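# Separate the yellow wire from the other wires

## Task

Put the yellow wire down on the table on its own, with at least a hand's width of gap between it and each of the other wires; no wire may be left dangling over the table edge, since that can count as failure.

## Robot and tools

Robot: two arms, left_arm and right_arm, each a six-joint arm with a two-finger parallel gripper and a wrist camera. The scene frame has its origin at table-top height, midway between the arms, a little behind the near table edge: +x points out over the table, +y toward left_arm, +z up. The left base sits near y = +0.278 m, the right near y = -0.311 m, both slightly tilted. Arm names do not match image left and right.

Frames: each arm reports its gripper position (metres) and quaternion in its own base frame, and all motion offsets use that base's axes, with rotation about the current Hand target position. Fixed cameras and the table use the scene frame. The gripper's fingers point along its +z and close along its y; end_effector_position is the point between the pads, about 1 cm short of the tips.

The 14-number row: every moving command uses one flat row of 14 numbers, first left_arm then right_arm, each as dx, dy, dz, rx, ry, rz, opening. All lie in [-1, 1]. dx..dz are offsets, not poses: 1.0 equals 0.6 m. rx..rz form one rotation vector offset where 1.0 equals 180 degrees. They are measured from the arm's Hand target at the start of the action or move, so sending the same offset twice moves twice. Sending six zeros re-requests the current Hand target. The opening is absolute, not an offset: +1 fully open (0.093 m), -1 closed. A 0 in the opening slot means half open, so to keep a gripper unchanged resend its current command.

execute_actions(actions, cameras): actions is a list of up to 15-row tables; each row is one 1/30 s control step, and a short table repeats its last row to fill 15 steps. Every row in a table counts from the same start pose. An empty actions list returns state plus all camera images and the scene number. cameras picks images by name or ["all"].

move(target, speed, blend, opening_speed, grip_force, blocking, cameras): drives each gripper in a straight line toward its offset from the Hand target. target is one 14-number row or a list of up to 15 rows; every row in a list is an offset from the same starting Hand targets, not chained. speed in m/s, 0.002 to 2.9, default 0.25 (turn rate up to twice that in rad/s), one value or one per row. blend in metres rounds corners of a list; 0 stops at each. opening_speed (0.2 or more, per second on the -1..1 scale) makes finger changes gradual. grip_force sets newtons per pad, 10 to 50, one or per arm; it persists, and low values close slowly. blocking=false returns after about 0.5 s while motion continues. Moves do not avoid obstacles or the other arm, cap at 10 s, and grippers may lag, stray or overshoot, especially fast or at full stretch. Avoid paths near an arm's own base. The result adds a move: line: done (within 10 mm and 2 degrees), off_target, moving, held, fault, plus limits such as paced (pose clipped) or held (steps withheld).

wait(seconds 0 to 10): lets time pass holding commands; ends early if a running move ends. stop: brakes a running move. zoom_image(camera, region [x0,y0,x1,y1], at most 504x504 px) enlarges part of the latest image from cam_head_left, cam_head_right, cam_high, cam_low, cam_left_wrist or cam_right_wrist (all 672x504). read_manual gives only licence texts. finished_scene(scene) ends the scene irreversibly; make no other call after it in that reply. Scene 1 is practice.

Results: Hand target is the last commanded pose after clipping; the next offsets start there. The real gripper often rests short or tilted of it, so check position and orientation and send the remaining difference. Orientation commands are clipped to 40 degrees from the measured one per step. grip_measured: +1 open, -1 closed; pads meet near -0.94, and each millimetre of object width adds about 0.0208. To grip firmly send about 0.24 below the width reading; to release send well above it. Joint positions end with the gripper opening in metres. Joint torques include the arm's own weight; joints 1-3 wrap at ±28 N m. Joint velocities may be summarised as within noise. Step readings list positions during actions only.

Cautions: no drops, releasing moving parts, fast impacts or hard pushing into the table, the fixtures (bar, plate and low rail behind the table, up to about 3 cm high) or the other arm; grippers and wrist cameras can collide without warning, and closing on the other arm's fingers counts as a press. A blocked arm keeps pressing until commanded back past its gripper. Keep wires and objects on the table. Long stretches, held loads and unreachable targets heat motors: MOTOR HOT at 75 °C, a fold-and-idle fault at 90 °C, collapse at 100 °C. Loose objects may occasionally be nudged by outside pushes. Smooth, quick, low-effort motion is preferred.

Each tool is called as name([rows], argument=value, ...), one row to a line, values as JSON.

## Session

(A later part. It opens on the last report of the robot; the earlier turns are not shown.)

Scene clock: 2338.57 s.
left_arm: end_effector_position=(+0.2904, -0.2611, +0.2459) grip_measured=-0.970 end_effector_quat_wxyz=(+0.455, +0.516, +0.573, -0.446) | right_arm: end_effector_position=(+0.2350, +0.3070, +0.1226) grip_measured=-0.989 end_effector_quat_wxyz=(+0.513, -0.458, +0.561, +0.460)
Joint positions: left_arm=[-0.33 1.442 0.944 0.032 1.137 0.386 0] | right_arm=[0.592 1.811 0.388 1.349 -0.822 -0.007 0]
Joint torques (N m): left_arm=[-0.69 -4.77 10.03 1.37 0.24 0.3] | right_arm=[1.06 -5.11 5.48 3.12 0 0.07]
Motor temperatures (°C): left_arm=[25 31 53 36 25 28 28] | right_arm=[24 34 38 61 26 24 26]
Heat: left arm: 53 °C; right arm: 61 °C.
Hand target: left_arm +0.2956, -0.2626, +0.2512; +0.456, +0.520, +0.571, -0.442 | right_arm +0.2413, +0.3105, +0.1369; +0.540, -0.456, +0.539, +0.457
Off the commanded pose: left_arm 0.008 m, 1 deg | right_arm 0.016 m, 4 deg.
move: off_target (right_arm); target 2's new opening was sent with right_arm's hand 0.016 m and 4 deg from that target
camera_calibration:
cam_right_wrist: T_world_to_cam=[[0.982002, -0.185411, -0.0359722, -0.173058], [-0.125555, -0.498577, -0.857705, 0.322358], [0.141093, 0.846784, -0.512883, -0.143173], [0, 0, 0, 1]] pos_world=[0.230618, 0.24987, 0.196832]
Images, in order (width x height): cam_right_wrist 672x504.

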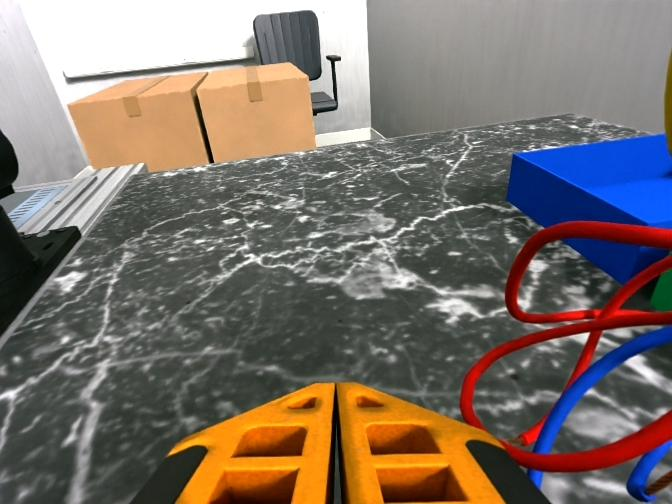

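move(target=[0,0,-0.115,0,0,0,-1,-0.0055,-0.284,0.1785,0,0,0,0.2], speed=0.2, cameras=[])

wait(seconds=2, cameras=["cam_right_wrist"])

zoom_image(camera="cam_right_wrist", region=[220, 260, 460, 500])

Scene clock: 2447.20 s.
left_arm: end_effector_position=(+0.2924, -0.2618, +0.1832) grip_measured=-0.970 end_effector_quat_wxyz=(+0.445, +0.517, +0.579, -0.447) | right_arm: end_effector_position=(+0.2363, +0.1431, +0.2368) grip_measured=+0.198 end_effector_quat_wxyz=(+0.544, -0.455, +0.535, +0.460)
Joint positions: left_arm=[-0.33 1.553 0.8 0.244 1.137 0.41 0] | right_arm=[-0.11 1.24 0.373 1.13 -1.515 0.258 0.055]
Joint torques (N m): left_arm=[-0.76 -5.52 5.93 2.06 0.27 0.16] | right_arm=[-0.61 -3.92 7.76 1.3 -0.01 0.17]
Motor temperatures (°C): left_arm=[25 31 53 37 25 28 28] | right_arm=[24 35 38 66 26 24 27]
Heat: left arm: 53 °C; right arm: 66 °C.
Hand target: left_arm +0.2956, -0.2626, +0.1822; +0.456, +0.520, +0.571, -0.442 | right_arm +0.2380, +0.1401, +0.2440; +0.540, -0.456, +0.539, +0.457
Off the commanded pose: left_arm 0.003 m, 2 deg | right_arm 0.008 m, 1 deg.
move: done
No camera images: "cameras" was empty.

Scene clock: 2449.20 s.
left_arm: end_effector_position=(+0.2925, -0.2618, +0.1833) grip_measured=-0.970 end_effector_quat_wxyz=(+0.445, +0.517, +0.579, -0.447) | right_arm: end_effector_position=(+0.2362, +0.1431, +0.2368) grip_measured=+0.198 end_effector_quat_wxyz=(+0.544, -0.455, +0.535, +0.460)
Joint positions: left_arm=[-0.33 1.553 0.8 0.245 1.137 0.41 0] | right_arm=[-0.11 1.24 0.373 1.13 -1.515 0.259 0.055]
Joint torques (N m): left_arm=[-0.75 -5.49 5.93 2.05 0.27 0.17] | right_arm=[-0.69 -4.01 7.76 1.3 -0.04 0.22]
Motor temperatures (°C): left_arm=[25 31 52 37 25 28 28] | right_arm=[24 34 38 65 26 24 26]
Heat: left arm: 52 °C; right arm: 65 °C.
Hand target: left_arm +0.2956, -0.2627, +0.1822; +0.456, +0.520, +0.571, -0.442 | right_arm +0.2380, +0.1401, +0.2440; +0.540, -0.456, +0.539, +0.457
Tool commands: left_gripper/opening=-1.0 right_gripper/opening=+0.2
Off the commanded pose: left_arm 0.003 m, 2 deg | right_arm 0.008 m, 1 deg.
wait: 2.00 s; at rest by 0.17 s
camera_calibration:
cam_right_wrist: T_world_to_cam=[[0.981135, -0.192894, 0.0128694, -0.210791], [-0.0766067, -0.449044, -0.890219, 0.3278], [0.177497, 0.87244, -0.45535, 0.0281683], [0, 0, 0, 1]] pos_world=[0.226926, 0.0819613, 0.307353]
Images, in order (width x height): cam_right_wrist 672x504.

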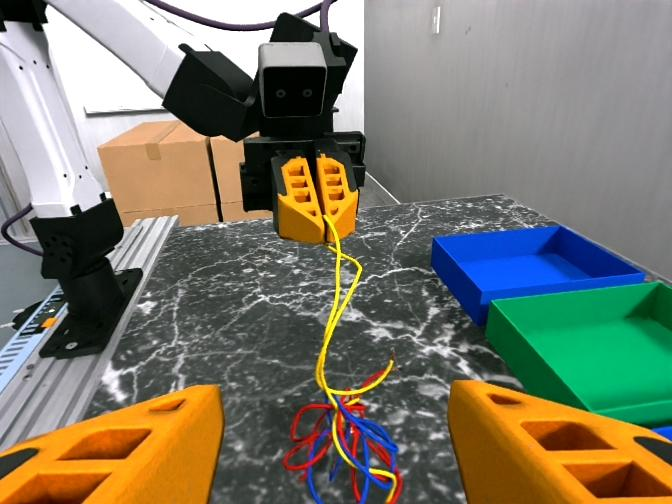

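Scaled by 2.100 from the camera's 672x504 image, which has a finer 960x720 frame.

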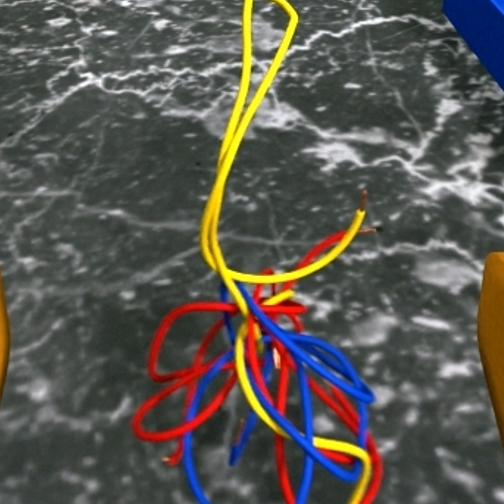

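execute_actions([
  [[0,0,0.1,0,0,0,-1,0,0,0,0,0,0,0.2],[0,0,0.13,0,0,0,-1,0,0,0,0,0,0,0.2],[0,0,0,0,0,0,-1,0,0,0,0,0,0,0.2],[0,0,-0.13,0,0,0,-1,0,0,0,0,0,0,0.2],[0,0,-0.13,0,0,0,-1,0,0,0,0,0,0,0.2],[0,0,0,0,0,0,-1,0,0,0,0,0,0,0.2],[0,0,0.13,0,0,0,-1,0,0,0,0,0,0,0.2],[0,0,0.13,0,0,0,-1,0,0,0,0,0,0,0.2],[0,0,0,0,0,0,-1,0,0,0,0,0,0,0.2],[0,0,-0.13,0,0,0,-1,0,0,0,0,0,0,0.2],[0,0,-0.13,0,0,0,-1,0,0,0,0,0,0,0.2],[0,0,0,0,0,0,-1,0,0,0,0,0,0,0.2],[0,0,0.13,0,0,0,-1,0,0,0,0,0,0,0.2],[0,0,0.13,0,0,0,-1,0,0,0,0,0,0,0.2],[0,0,0,0,0,0,-1,0,0,0,0,0,0,0.2]],
  [[0,0,-0.13,0,0,0,-1,0,0,0,0,0,0,0.2],[0,0,-0.13,0,0,0,-1,0,0,0,0,0,0,0.2],[0,0,0,0,0,0,-1,0,0,0,0,0,0,0.2],[0,0,0.13,0,0,0,-1,0,0,0,0,0,0,0.2],[0,0,0.13,0,0,0,-1,0,0,0,0,0,0,0.2],[0,0,0,0,0,0,-1,0,0,0,0,0,0,0.2],[0,0,-0.13,0,0,0,-1,0,0,0,0,0,0,0.2],[0,0,-0.13,0,0,0,-1,0,0,0,0,0,0,0.2],[0,0,0,0,0,0,-1,0,0,0,0,0,0,0.2],[0,0,0.13,0,0,0,-1,0,0,0,0,0,0,0.2],[0,0,0.13,0,0,0,-1,0,0,0,0,0,0,0.2],[0,0,0,0,0,0,-1,0,0,0,0,0,0,0.2],[0,0,-0.13,0,0,0,-1,0,0,0,0,0,0,0.2],[0,0,-0.13,0,0,0,-1,0,0,0,0,0,0,0.2],[0,0,0,0,0,0,-1,0,0,0,0,0,0,0.2]],
  [[0,0,0.13,0,0,0,-1,0,0,0,0,0,0,0.2],[0,0,0.13,0,0,0,-1,0,0,0,0,0,0,0.2],[0,0,0,0,0,0,-1,0,0,0,0,0,0,0.2],[0,0,-0.13,0,0,0,-1,0,0,0,0,0,0,0.2],[0,0,-0.13,0,0,0,-1,0,0,0,0,0,0,0.2],[0,0,0,0,0,0,-1,0,0,0,0,0,0,0.2],[0,0,0.13,0,0,0,-1,0,0,0,0,0,0,0.2],[0,0,0.13,0,0,0,-1,0,0,0,0,0,0,0.2],[0,0,0,0,0,0,-1,0,0,0,0,0,0,0.2],[0,0,-0.13,0,0,0,-1,0,0,0,0,0,0,0.2],[0,0,-0.13,0,0,0,-1,0,0,0,0,0,0,0.2],[0,0,0,0,0,0,-1,0,0,0,0,0,0,0.2],[0,0,0.13,0,0,0,-1,0,0,0,0,0,0,0.2],[0,0,0.13,0,0,0,-1,0,0,0,0,0,0,0.2],[0,0,0,0,0,0,-1,0,0,0,0,0,0,0.2]],
  [[0,0,-0.13,0,0,0,-1,0,0,0,0,0,0,0.2],[0,0,-0.13,0,0,0,-1,0,0,0,0,0,0,0.2],[0,0,0,0,0,0,-1,0,0,0,0,0,0,0.2],[0,0,0.13,0,0,0,-1,0,0,0,0,0,0,0.2],[0,0,0.13,0,0,0,-1,0,0,0,0,0,0,0.2],[0,0,0,0,0,0,-1,0,0,0,0,0,0,0.2],[0,0,-0.13,0,0,0,-1,0,0,0,0,0,0,0.2],[0,0,-0.13,0,0,0,-1,0,0,0,0,0,0,0.2],[0,0,0,0,0,0,-1,0,0,0,0,0,0,0.2],[0,0,0.13,0,0,0,-1,0,0,0,0,0,0,0.2],[0,0,0.13,0,0,0,-1,0,0,0,0,0,0,0.2],[0,0,0,0,0,0,-1,0,0,0,0,0,0,0.2],[0,0,-0.07,0,0,0,-1,0,0,0,0,0,0,0.2],[0,0,-0.05,0,0,0,-1,0,0,0,0,0,0,0.2],[0,0,0,0,0,0,-1,0,0,0,0,0,0,0.2]],
], cameras=[])

wait(seconds=0.5, cameras=["cam_right_wrist"])

zoom_image(camera="cam_right_wrist", region=[220, 260, 460, 500])

Scene clock: 2491.60 s.
left_arm: end_effector_position=(+0.2927, -0.2635, +0.1779) grip_measured=-0.970 end_effector_quat_wxyz=(+0.454, +0.517, +0.572, -0.446) | right_arm: end_effector_position=(+0.2362, +0.1431, +0.2368) grip_measured=+0.198 end_effector_quat_wxyz=(+0.544, -0.455, +0.535, +0.460)
Joint positions: left_arm=[-0.335 1.571 0.769 0.335 1.135 0.386 0] | right_arm=[-0.11 1.24 0.373 1.13 -1.515 0.259 0.055]
Joint torques (N m): left_arm=[-0.32 -7.13 7.87 1.38 0.25 0.29] | right_arm=[-0.47 -4.03 7.61 1.27 -0.07 0.13]
Motor temperatures (°C): left_arm=[25 33 47 40 25 28 28] | right_arm=[24 33 39 52 26 24 26]
Heat: left arm: 47 °C; right arm: 52 °C.
Hand target: left_arm +0.2956, -0.2626, +0.1822; +0.456, +0.520, +0.571, -0.442 | right_arm +0.2380, +0.1401, +0.2440; +0.540, -0.456, +0.539, +0.457
Off the commanded pose: left_arm 0.005 m, 1 deg | right_arm 0.008 m, 1 deg.
Step readings (end_effector_position of left_arm | right_arm):
0: (+0.2925, -0.2618, +0.1833) | (+0.2362, +0.1431, +0.2368)
1: (+0.2922, -0.2617, +0.1850) | (+0.2362, +0.1431, +0.2368)
2: (+0.2922, -0.2617, +0.1911) | (+0.2362, +0.1431, +0.2368)
4: (+0.2941, -0.2624, +0.1991) | (+0.2362, +0.1431, +0.2368)
8: (+0.2868, -0.2602, +0.1673) | (+0.2362, +0.1431, +0.2368)
15: (+0.2889, -0.2615, +0.1729) | (+0.2362, +0.1431, +0.2368)
16: (+0.2907, -0.2622, +0.1789) | (+0.2362, +0.1431, +0.2368)
17: (+0.2919, -0.2622, +0.1745) | (+0.2362, +0.1431, +0.2368)
19: (+0.2898, -0.2617, +0.1579) | (+0.2362, +0.1431, +0.2368)
23: (+0.2918, -0.2627, +0.1760) | (+0.2362, +0.1431, +0.2368)
30: (+0.2918, -0.2628, +0.1674) | (+0.2362, +0.1431, +0.2368)
31: (+0.2899, -0.2624, +0.1597) | (+0.2362, +0.1431, +0.2368)
32: (+0.2884, -0.2618, +0.1649) | (+0.2362, +0.1431, +0.2368)
34: (+0.2909, -0.2629, +0.1806) | (+0.2362, +0.1431, +0.2368)
38: (+0.2892, -0.2621, +0.1663) | (+0.2362, +0.1431, +0.2368)
45: (+0.2897, -0.2624, +0.1796) | (+0.2362, +0.1431, +0.2368)
46: (+0.2913, -0.2630, +0.1849) | (+0.2362, +0.1431, +0.2368)
47: (+0.2925, -0.2630, +0.1805) | (+0.2362, +0.1431, +0.2368)
49: (+0.2902, -0.2625, +0.1622) | (+0.2362, +0.1431, +0.2368)
53: (+0.2919, -0.2633, +0.1760) | (+0.2362, +0.1431, +0.2368)
60: (+0.2933, -0.2637, +0.1821) | (+0.2362, +0.1431, +0.2368)
No camera images: "cameras" was empty.

Scene clock: 2492.10 s.
left_arm: end_effector_position=(+0.2927, -0.2635, +0.1779) grip_measured=-0.970 end_effector_quat_wxyz=(+0.454, +0.517, +0.572, -0.446) | right_arm: end_effector_position=(+0.2362, +0.1431, +0.2368) grip_measured=+0.198 end_effector_quat_wxyz=(+0.544, -0.455, +0.535, +0.460)
Joint positions: left_arm=[-0.335 1.571 0.769 0.335 1.135 0.386 0] | right_arm=[-0.11 1.24 0.373 1.13 -1.515 0.259 0.055]
Joint torques (N m): left_arm=[-0.36 -7.16 7.92 1.37 0.26 0.27] | right_arm=[-0.42 -3.99 7.61 1.35 -0.07 0.15]
Heat: left arm: 47 °C; right arm: 52 °C.
Hand target: left_arm +0.2956, -0.2626, +0.1822; +0.456, +0.520, +0.571, -0.442 | right_arm +0.2380, +0.1401, +0.2440; +0.540, -0.456, +0.539, +0.457
Tool commands: left_gripper/opening=-1.0 right_gripper/opening=+0.2
Off the commanded pose: left_arm 0.005 m, 1 deg | right_arm 0.008 m, 1 deg.
wait: 0.50 s; at rest by 0.17 s
camera_calibration:
cam_right_wrist: T_world_to_cam=[[0.981126, -0.19297, 0.0124537, -0.210655], [-0.0770069, -0.448981, -0.890217, 0.327885], [0.177377, 0.872455, -0.455367, 0.0281994], [0, 0, 0, 1]] pos_world=[0.226926, 0.0819613, 0.307353]
Images, in order (width x height): cam_right_wrist 672x504.

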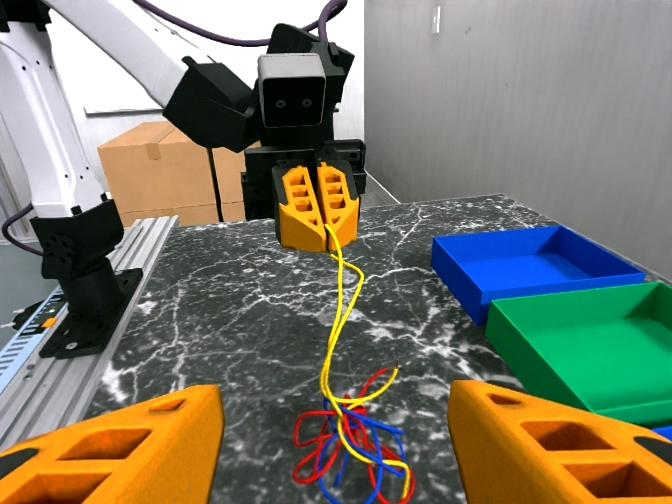

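Scaled by 2.100 from the camera's 672x504 image, which has a finer 960x720 frame.

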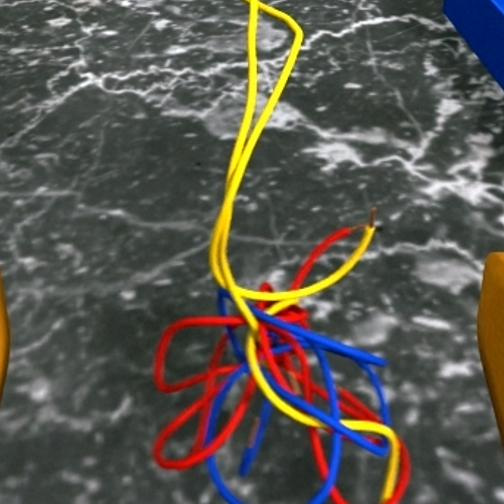

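move([
  [0.12,0,0.12,0,0,0,-1,0,0,0,0,0,0,0.2],
  [-0.02,0,0.28,0,0,0,-1,0,0,0,0,0,0,0.2],
  [-0.16,0,0.12,0,0,0,-1,0,0,0,0,0,0,0.2],
  [-0.02,0,-0.04,0,0,0,-1,0,0,0,0,0,0,0.2],
  [0.12,0,0.12,0,0,0,-1,0,0,0,0,0,0,0.2],
  [-0.02,0,0.28,0,0,0,-1,0,0,0,0,0,0,0.2],
  [-0.16,0,0.12,0,0,0,-1,0,0,0,0,0,0,0.2],
  [-0.02,0,-0.04,0,0,0,-1,0,0,0,0,0,0,0.2],
  [0.12,0,0.12,0,0,0,-1,0,0,0,0,0,0,0.2],
  [-0.02,0,0.28,0,0,0,-1,0,0,0,0,0,0,0.2],
  [-0.16,0,0.12,0,0,0,-1,0,0,0,0,0,0,0.2],
  [-0.02,0,-0.04,0,0,0,-1,0,0,0,0,0,0,0.2],
  [0.12,0,0.12,0,0,0,-1,0,0,0,0,0,0,0.2],
  [-0.02,0,0.28,0,0,0,-1,0,0,0,0,0,0,0.2],
  [0,0,0.12,0,0,0,-1,0,0,0,0,0,0,0.2],
], speed=1.6, blend=0.05, cameras=["cam_right_wrist"])

Scene clock: 2522.53 s.
left_arm: end_effector_position=(+0.2891, -0.2652, +0.2481) grip_measured=-0.970 end_effector_quat_wxyz=(+0.434, +0.516, +0.583, -0.453) | right_arm: end_effector_position=(+0.2362, +0.1431, +0.2368) grip_measured=+0.198 end_effector_quat_wxyz=(+0.544, -0.455, +0.535, +0.460)
Joint positions: left_arm=[-0.343 1.456 0.998 -0.069 1.135 0.403 0] | right_arm=[-0.11 1.24 0.373 1.13 -1.515 0.259 0.055]
Joint torques (N m): left_arm=[0.25 -6.27 6.94 2.03 0.3 0.23] | right_arm=[-0.32 -3.89 7.47 1.32 -0.08 0.14]
Heat: left arm: 47 °C; right arm: 49 °C.
Hand target: left_arm +0.2956, -0.2626, +0.2542; +0.456, +0.520, +0.571, -0.442 | right_arm +0.2380, +0.1401, +0.2440; +0.540, -0.456, +0.539, +0.457
Off the commanded pose: left_arm 0.009 m, 3 deg | right_arm 0.008 m, 1 deg.
move: off_target (left_arm); blend cut to 0.0484 m at target 14
camera_calibration:
cam_right_wrist: T_world_to_cam=[[0.981126, -0.19297, 0.0124537, -0.210655], [-0.0770069, -0.448981, -0.890217, 0.327885], [0.177377, 0.872455, -0.455367, 0.0281994], [0, 0, 0, 1]] pos_world=[0.226926, 0.0819613, 0.307353]
Images, in order (width x height): cam_right_wrist 672x504.

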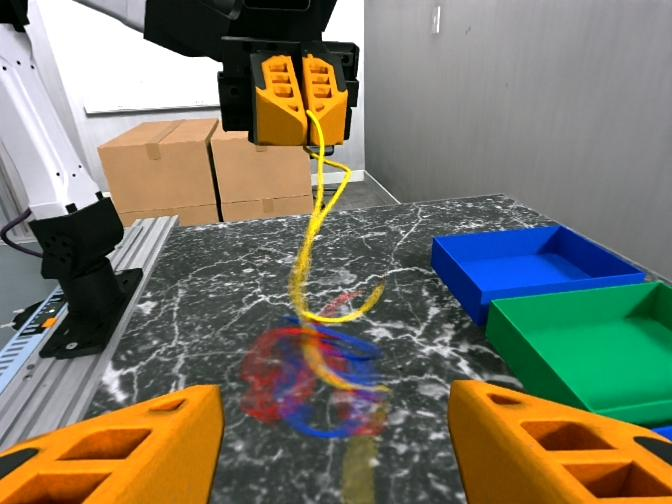

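execute_actions([
  [[-0.03,0,0,0,0,0,-1,0,0,0,0,0,0,0.2],[-0.07,0,0,0,0,0,-1,0,0,0,0,0,0,0.2],[-0.12,0,0,0,0,0,-1,0,0,0,0,0,0,0.2],[-0.16,0,0,0,0,0,-1,0,0,0,0,0,0,0.2],[-0.19,0,0,0,0,0,-1,0,0,0,0,0,0,0.2]],
  [[0.04,0,0.12,0,0,0,-1,0,0,0,0,0,0,0.2],[0.12,0,0.2,0,0,0,-1,0,0,0,0,0,0,0.2],[0.22,0,0.2,0,0,0,-1,0,0,0,0,0,0,0.2],[0.31,0,0.12,0,0,0,-1,0,0,0,0,0,0,0.2],[0.34,0,0,0,0,0,-1,0,0,0,0,0,0,0.2],[0.31,0,-0.12,0,0,0,-1,0,0,0,0,0,0,0.2],[0.22,0,-0.2,0,0,0,-1,0,0,0,0,0,0,0.2],[0.12,0,-0.2,0,0,0,-1,0,0,0,0,0,0,0.2],[0.04,0,-0.12,0,0,0,-1,0,0,0,0,0,0,0.2],[0,0,0,0,0,0,-1,0,0,0,0,0,0,0.2],[0.04,0,0.12,0,0,0,-1,0,0,0,0,0,0,0.2],[0.12,0,0.2,0,0,0,-1,0,0,0,0,0,0,0.2],[0.22,0,0.2,0,0,0,-1,0,0,0,0,0,0,0.2],[0.31,0,0.12,0,0,0,-1,0,0,0,0,0,0,0.2],[0.34,0,0,0,0,0,-1,0,0,0,0,0,0,0.2]],
  [[-0.04,0,-0.12,0,0,0,-1,0,0,0,0,0,0,0.2],[-0.12,0,-0.2,0,0,0,-1,0,0,0,0,0,0,0.2],[-0.22,0,-0.2,0,0,0,-1,0,0,0,0,0,0,0.2],[-0.31,0,-0.12,0,0,0,-1,0,0,0,0,0,0,0.2],[-0.34,0,0,0,0,0,-1,0,0,0,0,0,0,0.2],[-0.31,0,0.12,0,0,0,-1,0,0,0,0,0,0,0.2],[-0.22,0,0.2,0,0,0,-1,0,0,0,0,0,0,0.2],[-0.12,0,0.2,0,0,0,-1,0,0,0,0,0,0,0.2],[-0.04,0,0.12,0,0,0,-1,0,0,0,0,0,0,0.2],[0,0,0,0,0,0,-1,0,0,0,0,0,0,0.2],[-0.04,0,-0.12,0,0,0,-1,0,0,0,0,0,0,0.2],[-0.12,0,-0.2,0,0,0,-1,0,0,0,0,0,0,0.2],[-0.22,0,-0.2,0,0,0,-1,0,0,0,0,0,0,0.2],[-0.31,0,-0.12,0,0,0,-1,0,0,0,0,0,0,0.2],[-0.34,0,0,0,0,0,-1,0,0,0,0,0,0,0.2]],
  [[0.04,0,0.12,0,0,0,-1,0,0,0,0,0,0,0.2],[0.12,0,0.2,0,0,0,-1,0,0,0,0,0,0,0.2],[0.22,0,0.2,0,0,0,-1,0,0,0,0,0,0,0.2],[0.31,0,0.12,0,0,0,-1,0,0,0,0,0,0,0.2],[0.34,0,0,0,0,0,-1,0,0,0,0,0,0,0.2],[0.31,0,-0.12,0,0,0,-1,0,0,0,0,0,0,0.2],[0.22,0,-0.2,0,0,0,-1,0,0,0,0,0,0,0.2],[0.12,0,-0.2,0,0,0,-1,0,0,0,0,0,0,0.2],[0.04,0,-0.12,0,0,0,-1,0,0,0,0,0,0,0.2],[0,0,0,0,0,0,-1,0,0,0,0,0,0,0.2],[0.03,0,0.1,0,0,0,-1,0,0,0,0,0,0,0.2],[0.08,0,0.12,0,0,0,-1,0,0,0,0,0,0,0.2],[0.13,0,0.1,0,0,0,-1,0,0,0,0,0,0,0.2],[0.17,0,0.05,0,0,0,-1,0,0,0,0,0,0,0.2],[0.19,0,0,0,0,0,-1,0,0,0,0,0,0,0.2]],
], cameras=[])

wait(seconds=3.5, cameras=["cam_right_wrist"])

zoom_image(camera="cam_right_wrist", region=[220, 220, 460, 480])

Scene clock: 2592.07 s.
left_arm: end_effector_position=(+0.2870, -0.2547, +0.2517) grip_measured=-0.970 end_effector_quat_wxyz=(+0.460, +0.515, +0.576, -0.437) | right_arm: end_effector_position=(+0.2362, +0.1431, +0.2368) grip_measured=+0.198 end_effector_quat_wxyz=(+0.544, -0.455, +0.535, +0.460)
Joint positions: left_arm=[-0.318 1.404 0.939 -0.005 1.129 0.399 0] | right_arm=[-0.11 1.24 0.373 1.13 -1.515 0.259 0.055]
Joint torques (N m): left_arm=[-0.2 -5.72 7.3 1.48 0.36 0.31] | right_arm=[-0.5 -3.99 7.76 1.33 -0.07 0.11]
Motor temperatures (°C): left_arm=[25 33 46 43 25 28 28] | right_arm=[24 32 41 44 26 24 26]
Heat: left arm: 46 °C; right arm: 44 °C.
Hand target: left_arm +0.2956, -0.2626, +0.2542; +0.456, +0.520, +0.571, -0.442 | right_arm +0.2380, +0.1401, +0.2440; +0.540, -0.456, +0.539, +0.457
Off the commanded pose: left_arm 0.012 m, 1 deg | right_arm 0.008 m, 1 deg.
Step readings (end_effector_position of left_arm | right_arm):
0: (+0.2891, -0.2652, +0.2481) | (+0.2362, +0.1431, +0.2368)
1: (+0.2881, -0.2648, +0.2473) | (+0.2362, +0.1431, +0.2368)
2: (+0.2839, -0.2630, +0.2445) | (+0.2362, +0.1431, +0.2368)
4: (+0.2561, -0.2615, +0.2352) | (+0.2362, +0.1431, +0.2368)
8: (+0.1798, -0.2670, +0.2445) | (+0.2362, +0.1431, +0.2368)
15: (+0.1725, -0.2620, +0.2578) | (+0.2362, +0.1431, +0.2368)
16: (+0.1745, -0.2615, +0.2593) | (+0.2362, +0.1431, +0.2368)
17: (+0.1843, -0.2598, +0.2707) | (+0.2362, +0.1431, +0.2368)
19: (+0.2433, -0.2460, +0.3198) | (+0.2362, +0.1431, +0.2368)
23: (+0.3266, -0.2319, +0.2510) | (+0.2362, +0.1431, +0.2368)
30: (+0.2733, -0.2549, +0.2889) | (+0.2362, +0.1431, +0.2368)
31: (+0.3064, -0.2447, +0.3127) | (+0.2362, +0.1431, +0.2368)
32: (+0.3215, -0.2387, +0.3070) | (+0.2362, +0.1431, +0.2368)
34: (+0.2997, -0.2457, +0.2339) | (+0.2362, +0.1431, +0.2368)
38: (+0.2263, -0.2666, +0.2175) | (+0.2362, +0.1431, +0.2368)
45: (+0.2733, -0.2510, +0.1979) | (+0.2362, +0.1431, +0.2368)
46: (+0.2408, -0.2589, +0.1794) | (+0.2362, +0.1431, +0.2368)
47: (+0.2249, -0.2649, +0.1890) | (+0.2362, +0.1431, +0.2368)
49: (+0.2482, -0.2637, +0.2594) | (+0.2362, +0.1431, +0.2368)
53: (+0.3234, -0.2409, +0.2739) | (+0.2362, +0.1431, +0.2368)
60: (+0.2390, -0.2646, +0.2588) | (+0.2362, +0.1431, +0.2368)
No camera images: "cameras" was empty.

Scene clock: 2595.57 s.
left_arm: end_effector_position=(+0.2870, -0.2547, +0.2517) grip_measured=-0.970 end_effector_quat_wxyz=(+0.460, +0.515, +0.576, -0.437) | right_arm: end_effector_position=(+0.2362, +0.1431, +0.2368) grip_measured=+0.198 end_effector_quat_wxyz=(+0.544, -0.455, +0.535, +0.460)
Joint positions: left_arm=[-0.318 1.404 0.939 -0.005 1.129 0.401 0] | right_arm=[-0.11 1.24 0.373 1.13 -1.515 0.259 0.055]
Joint torques (N m): left_arm=[-0.23 -5.74 7.3 1.48 0.33 0.28] | right_arm=[-0.59 -4.03 7.68 1.32 -0.02 0.13]
Heat: left arm: 45 °C; right arm: 44 °C.
Hand target: left_arm +0.2956, -0.2626, +0.2542; +0.456, +0.520, +0.571, -0.442 | right_arm +0.2380, +0.1401, +0.2440; +0.540, -0.456, +0.539, +0.457
Tool commands: left_gripper/opening=-1.0 right_gripper/opening=+0.2
Off the commanded pose: left_arm 0.012 m, 1 deg | right_arm 0.008 m, 1 deg.
wait: 3.50 s; at rest by 0.17 s
camera_calibration:
cam_right_wrist: T_world_to_cam=[[0.981126, -0.19297, 0.0124537, -0.210655], [-0.0770069, -0.448981, -0.890217, 0.327885], [0.177377, 0.872455, -0.455367, 0.0281994], [0, 0, 0, 1]] pos_world=[0.226926, 0.0819613, 0.307353]
Images, in order (width x height): cam_right_wrist 672x504.

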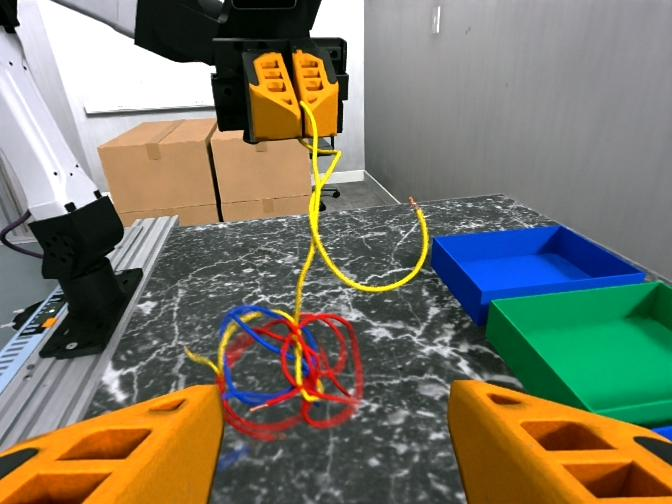

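Scaled by 1.938 from the camera's 672x504 image, which has a finer 960x720 frame.

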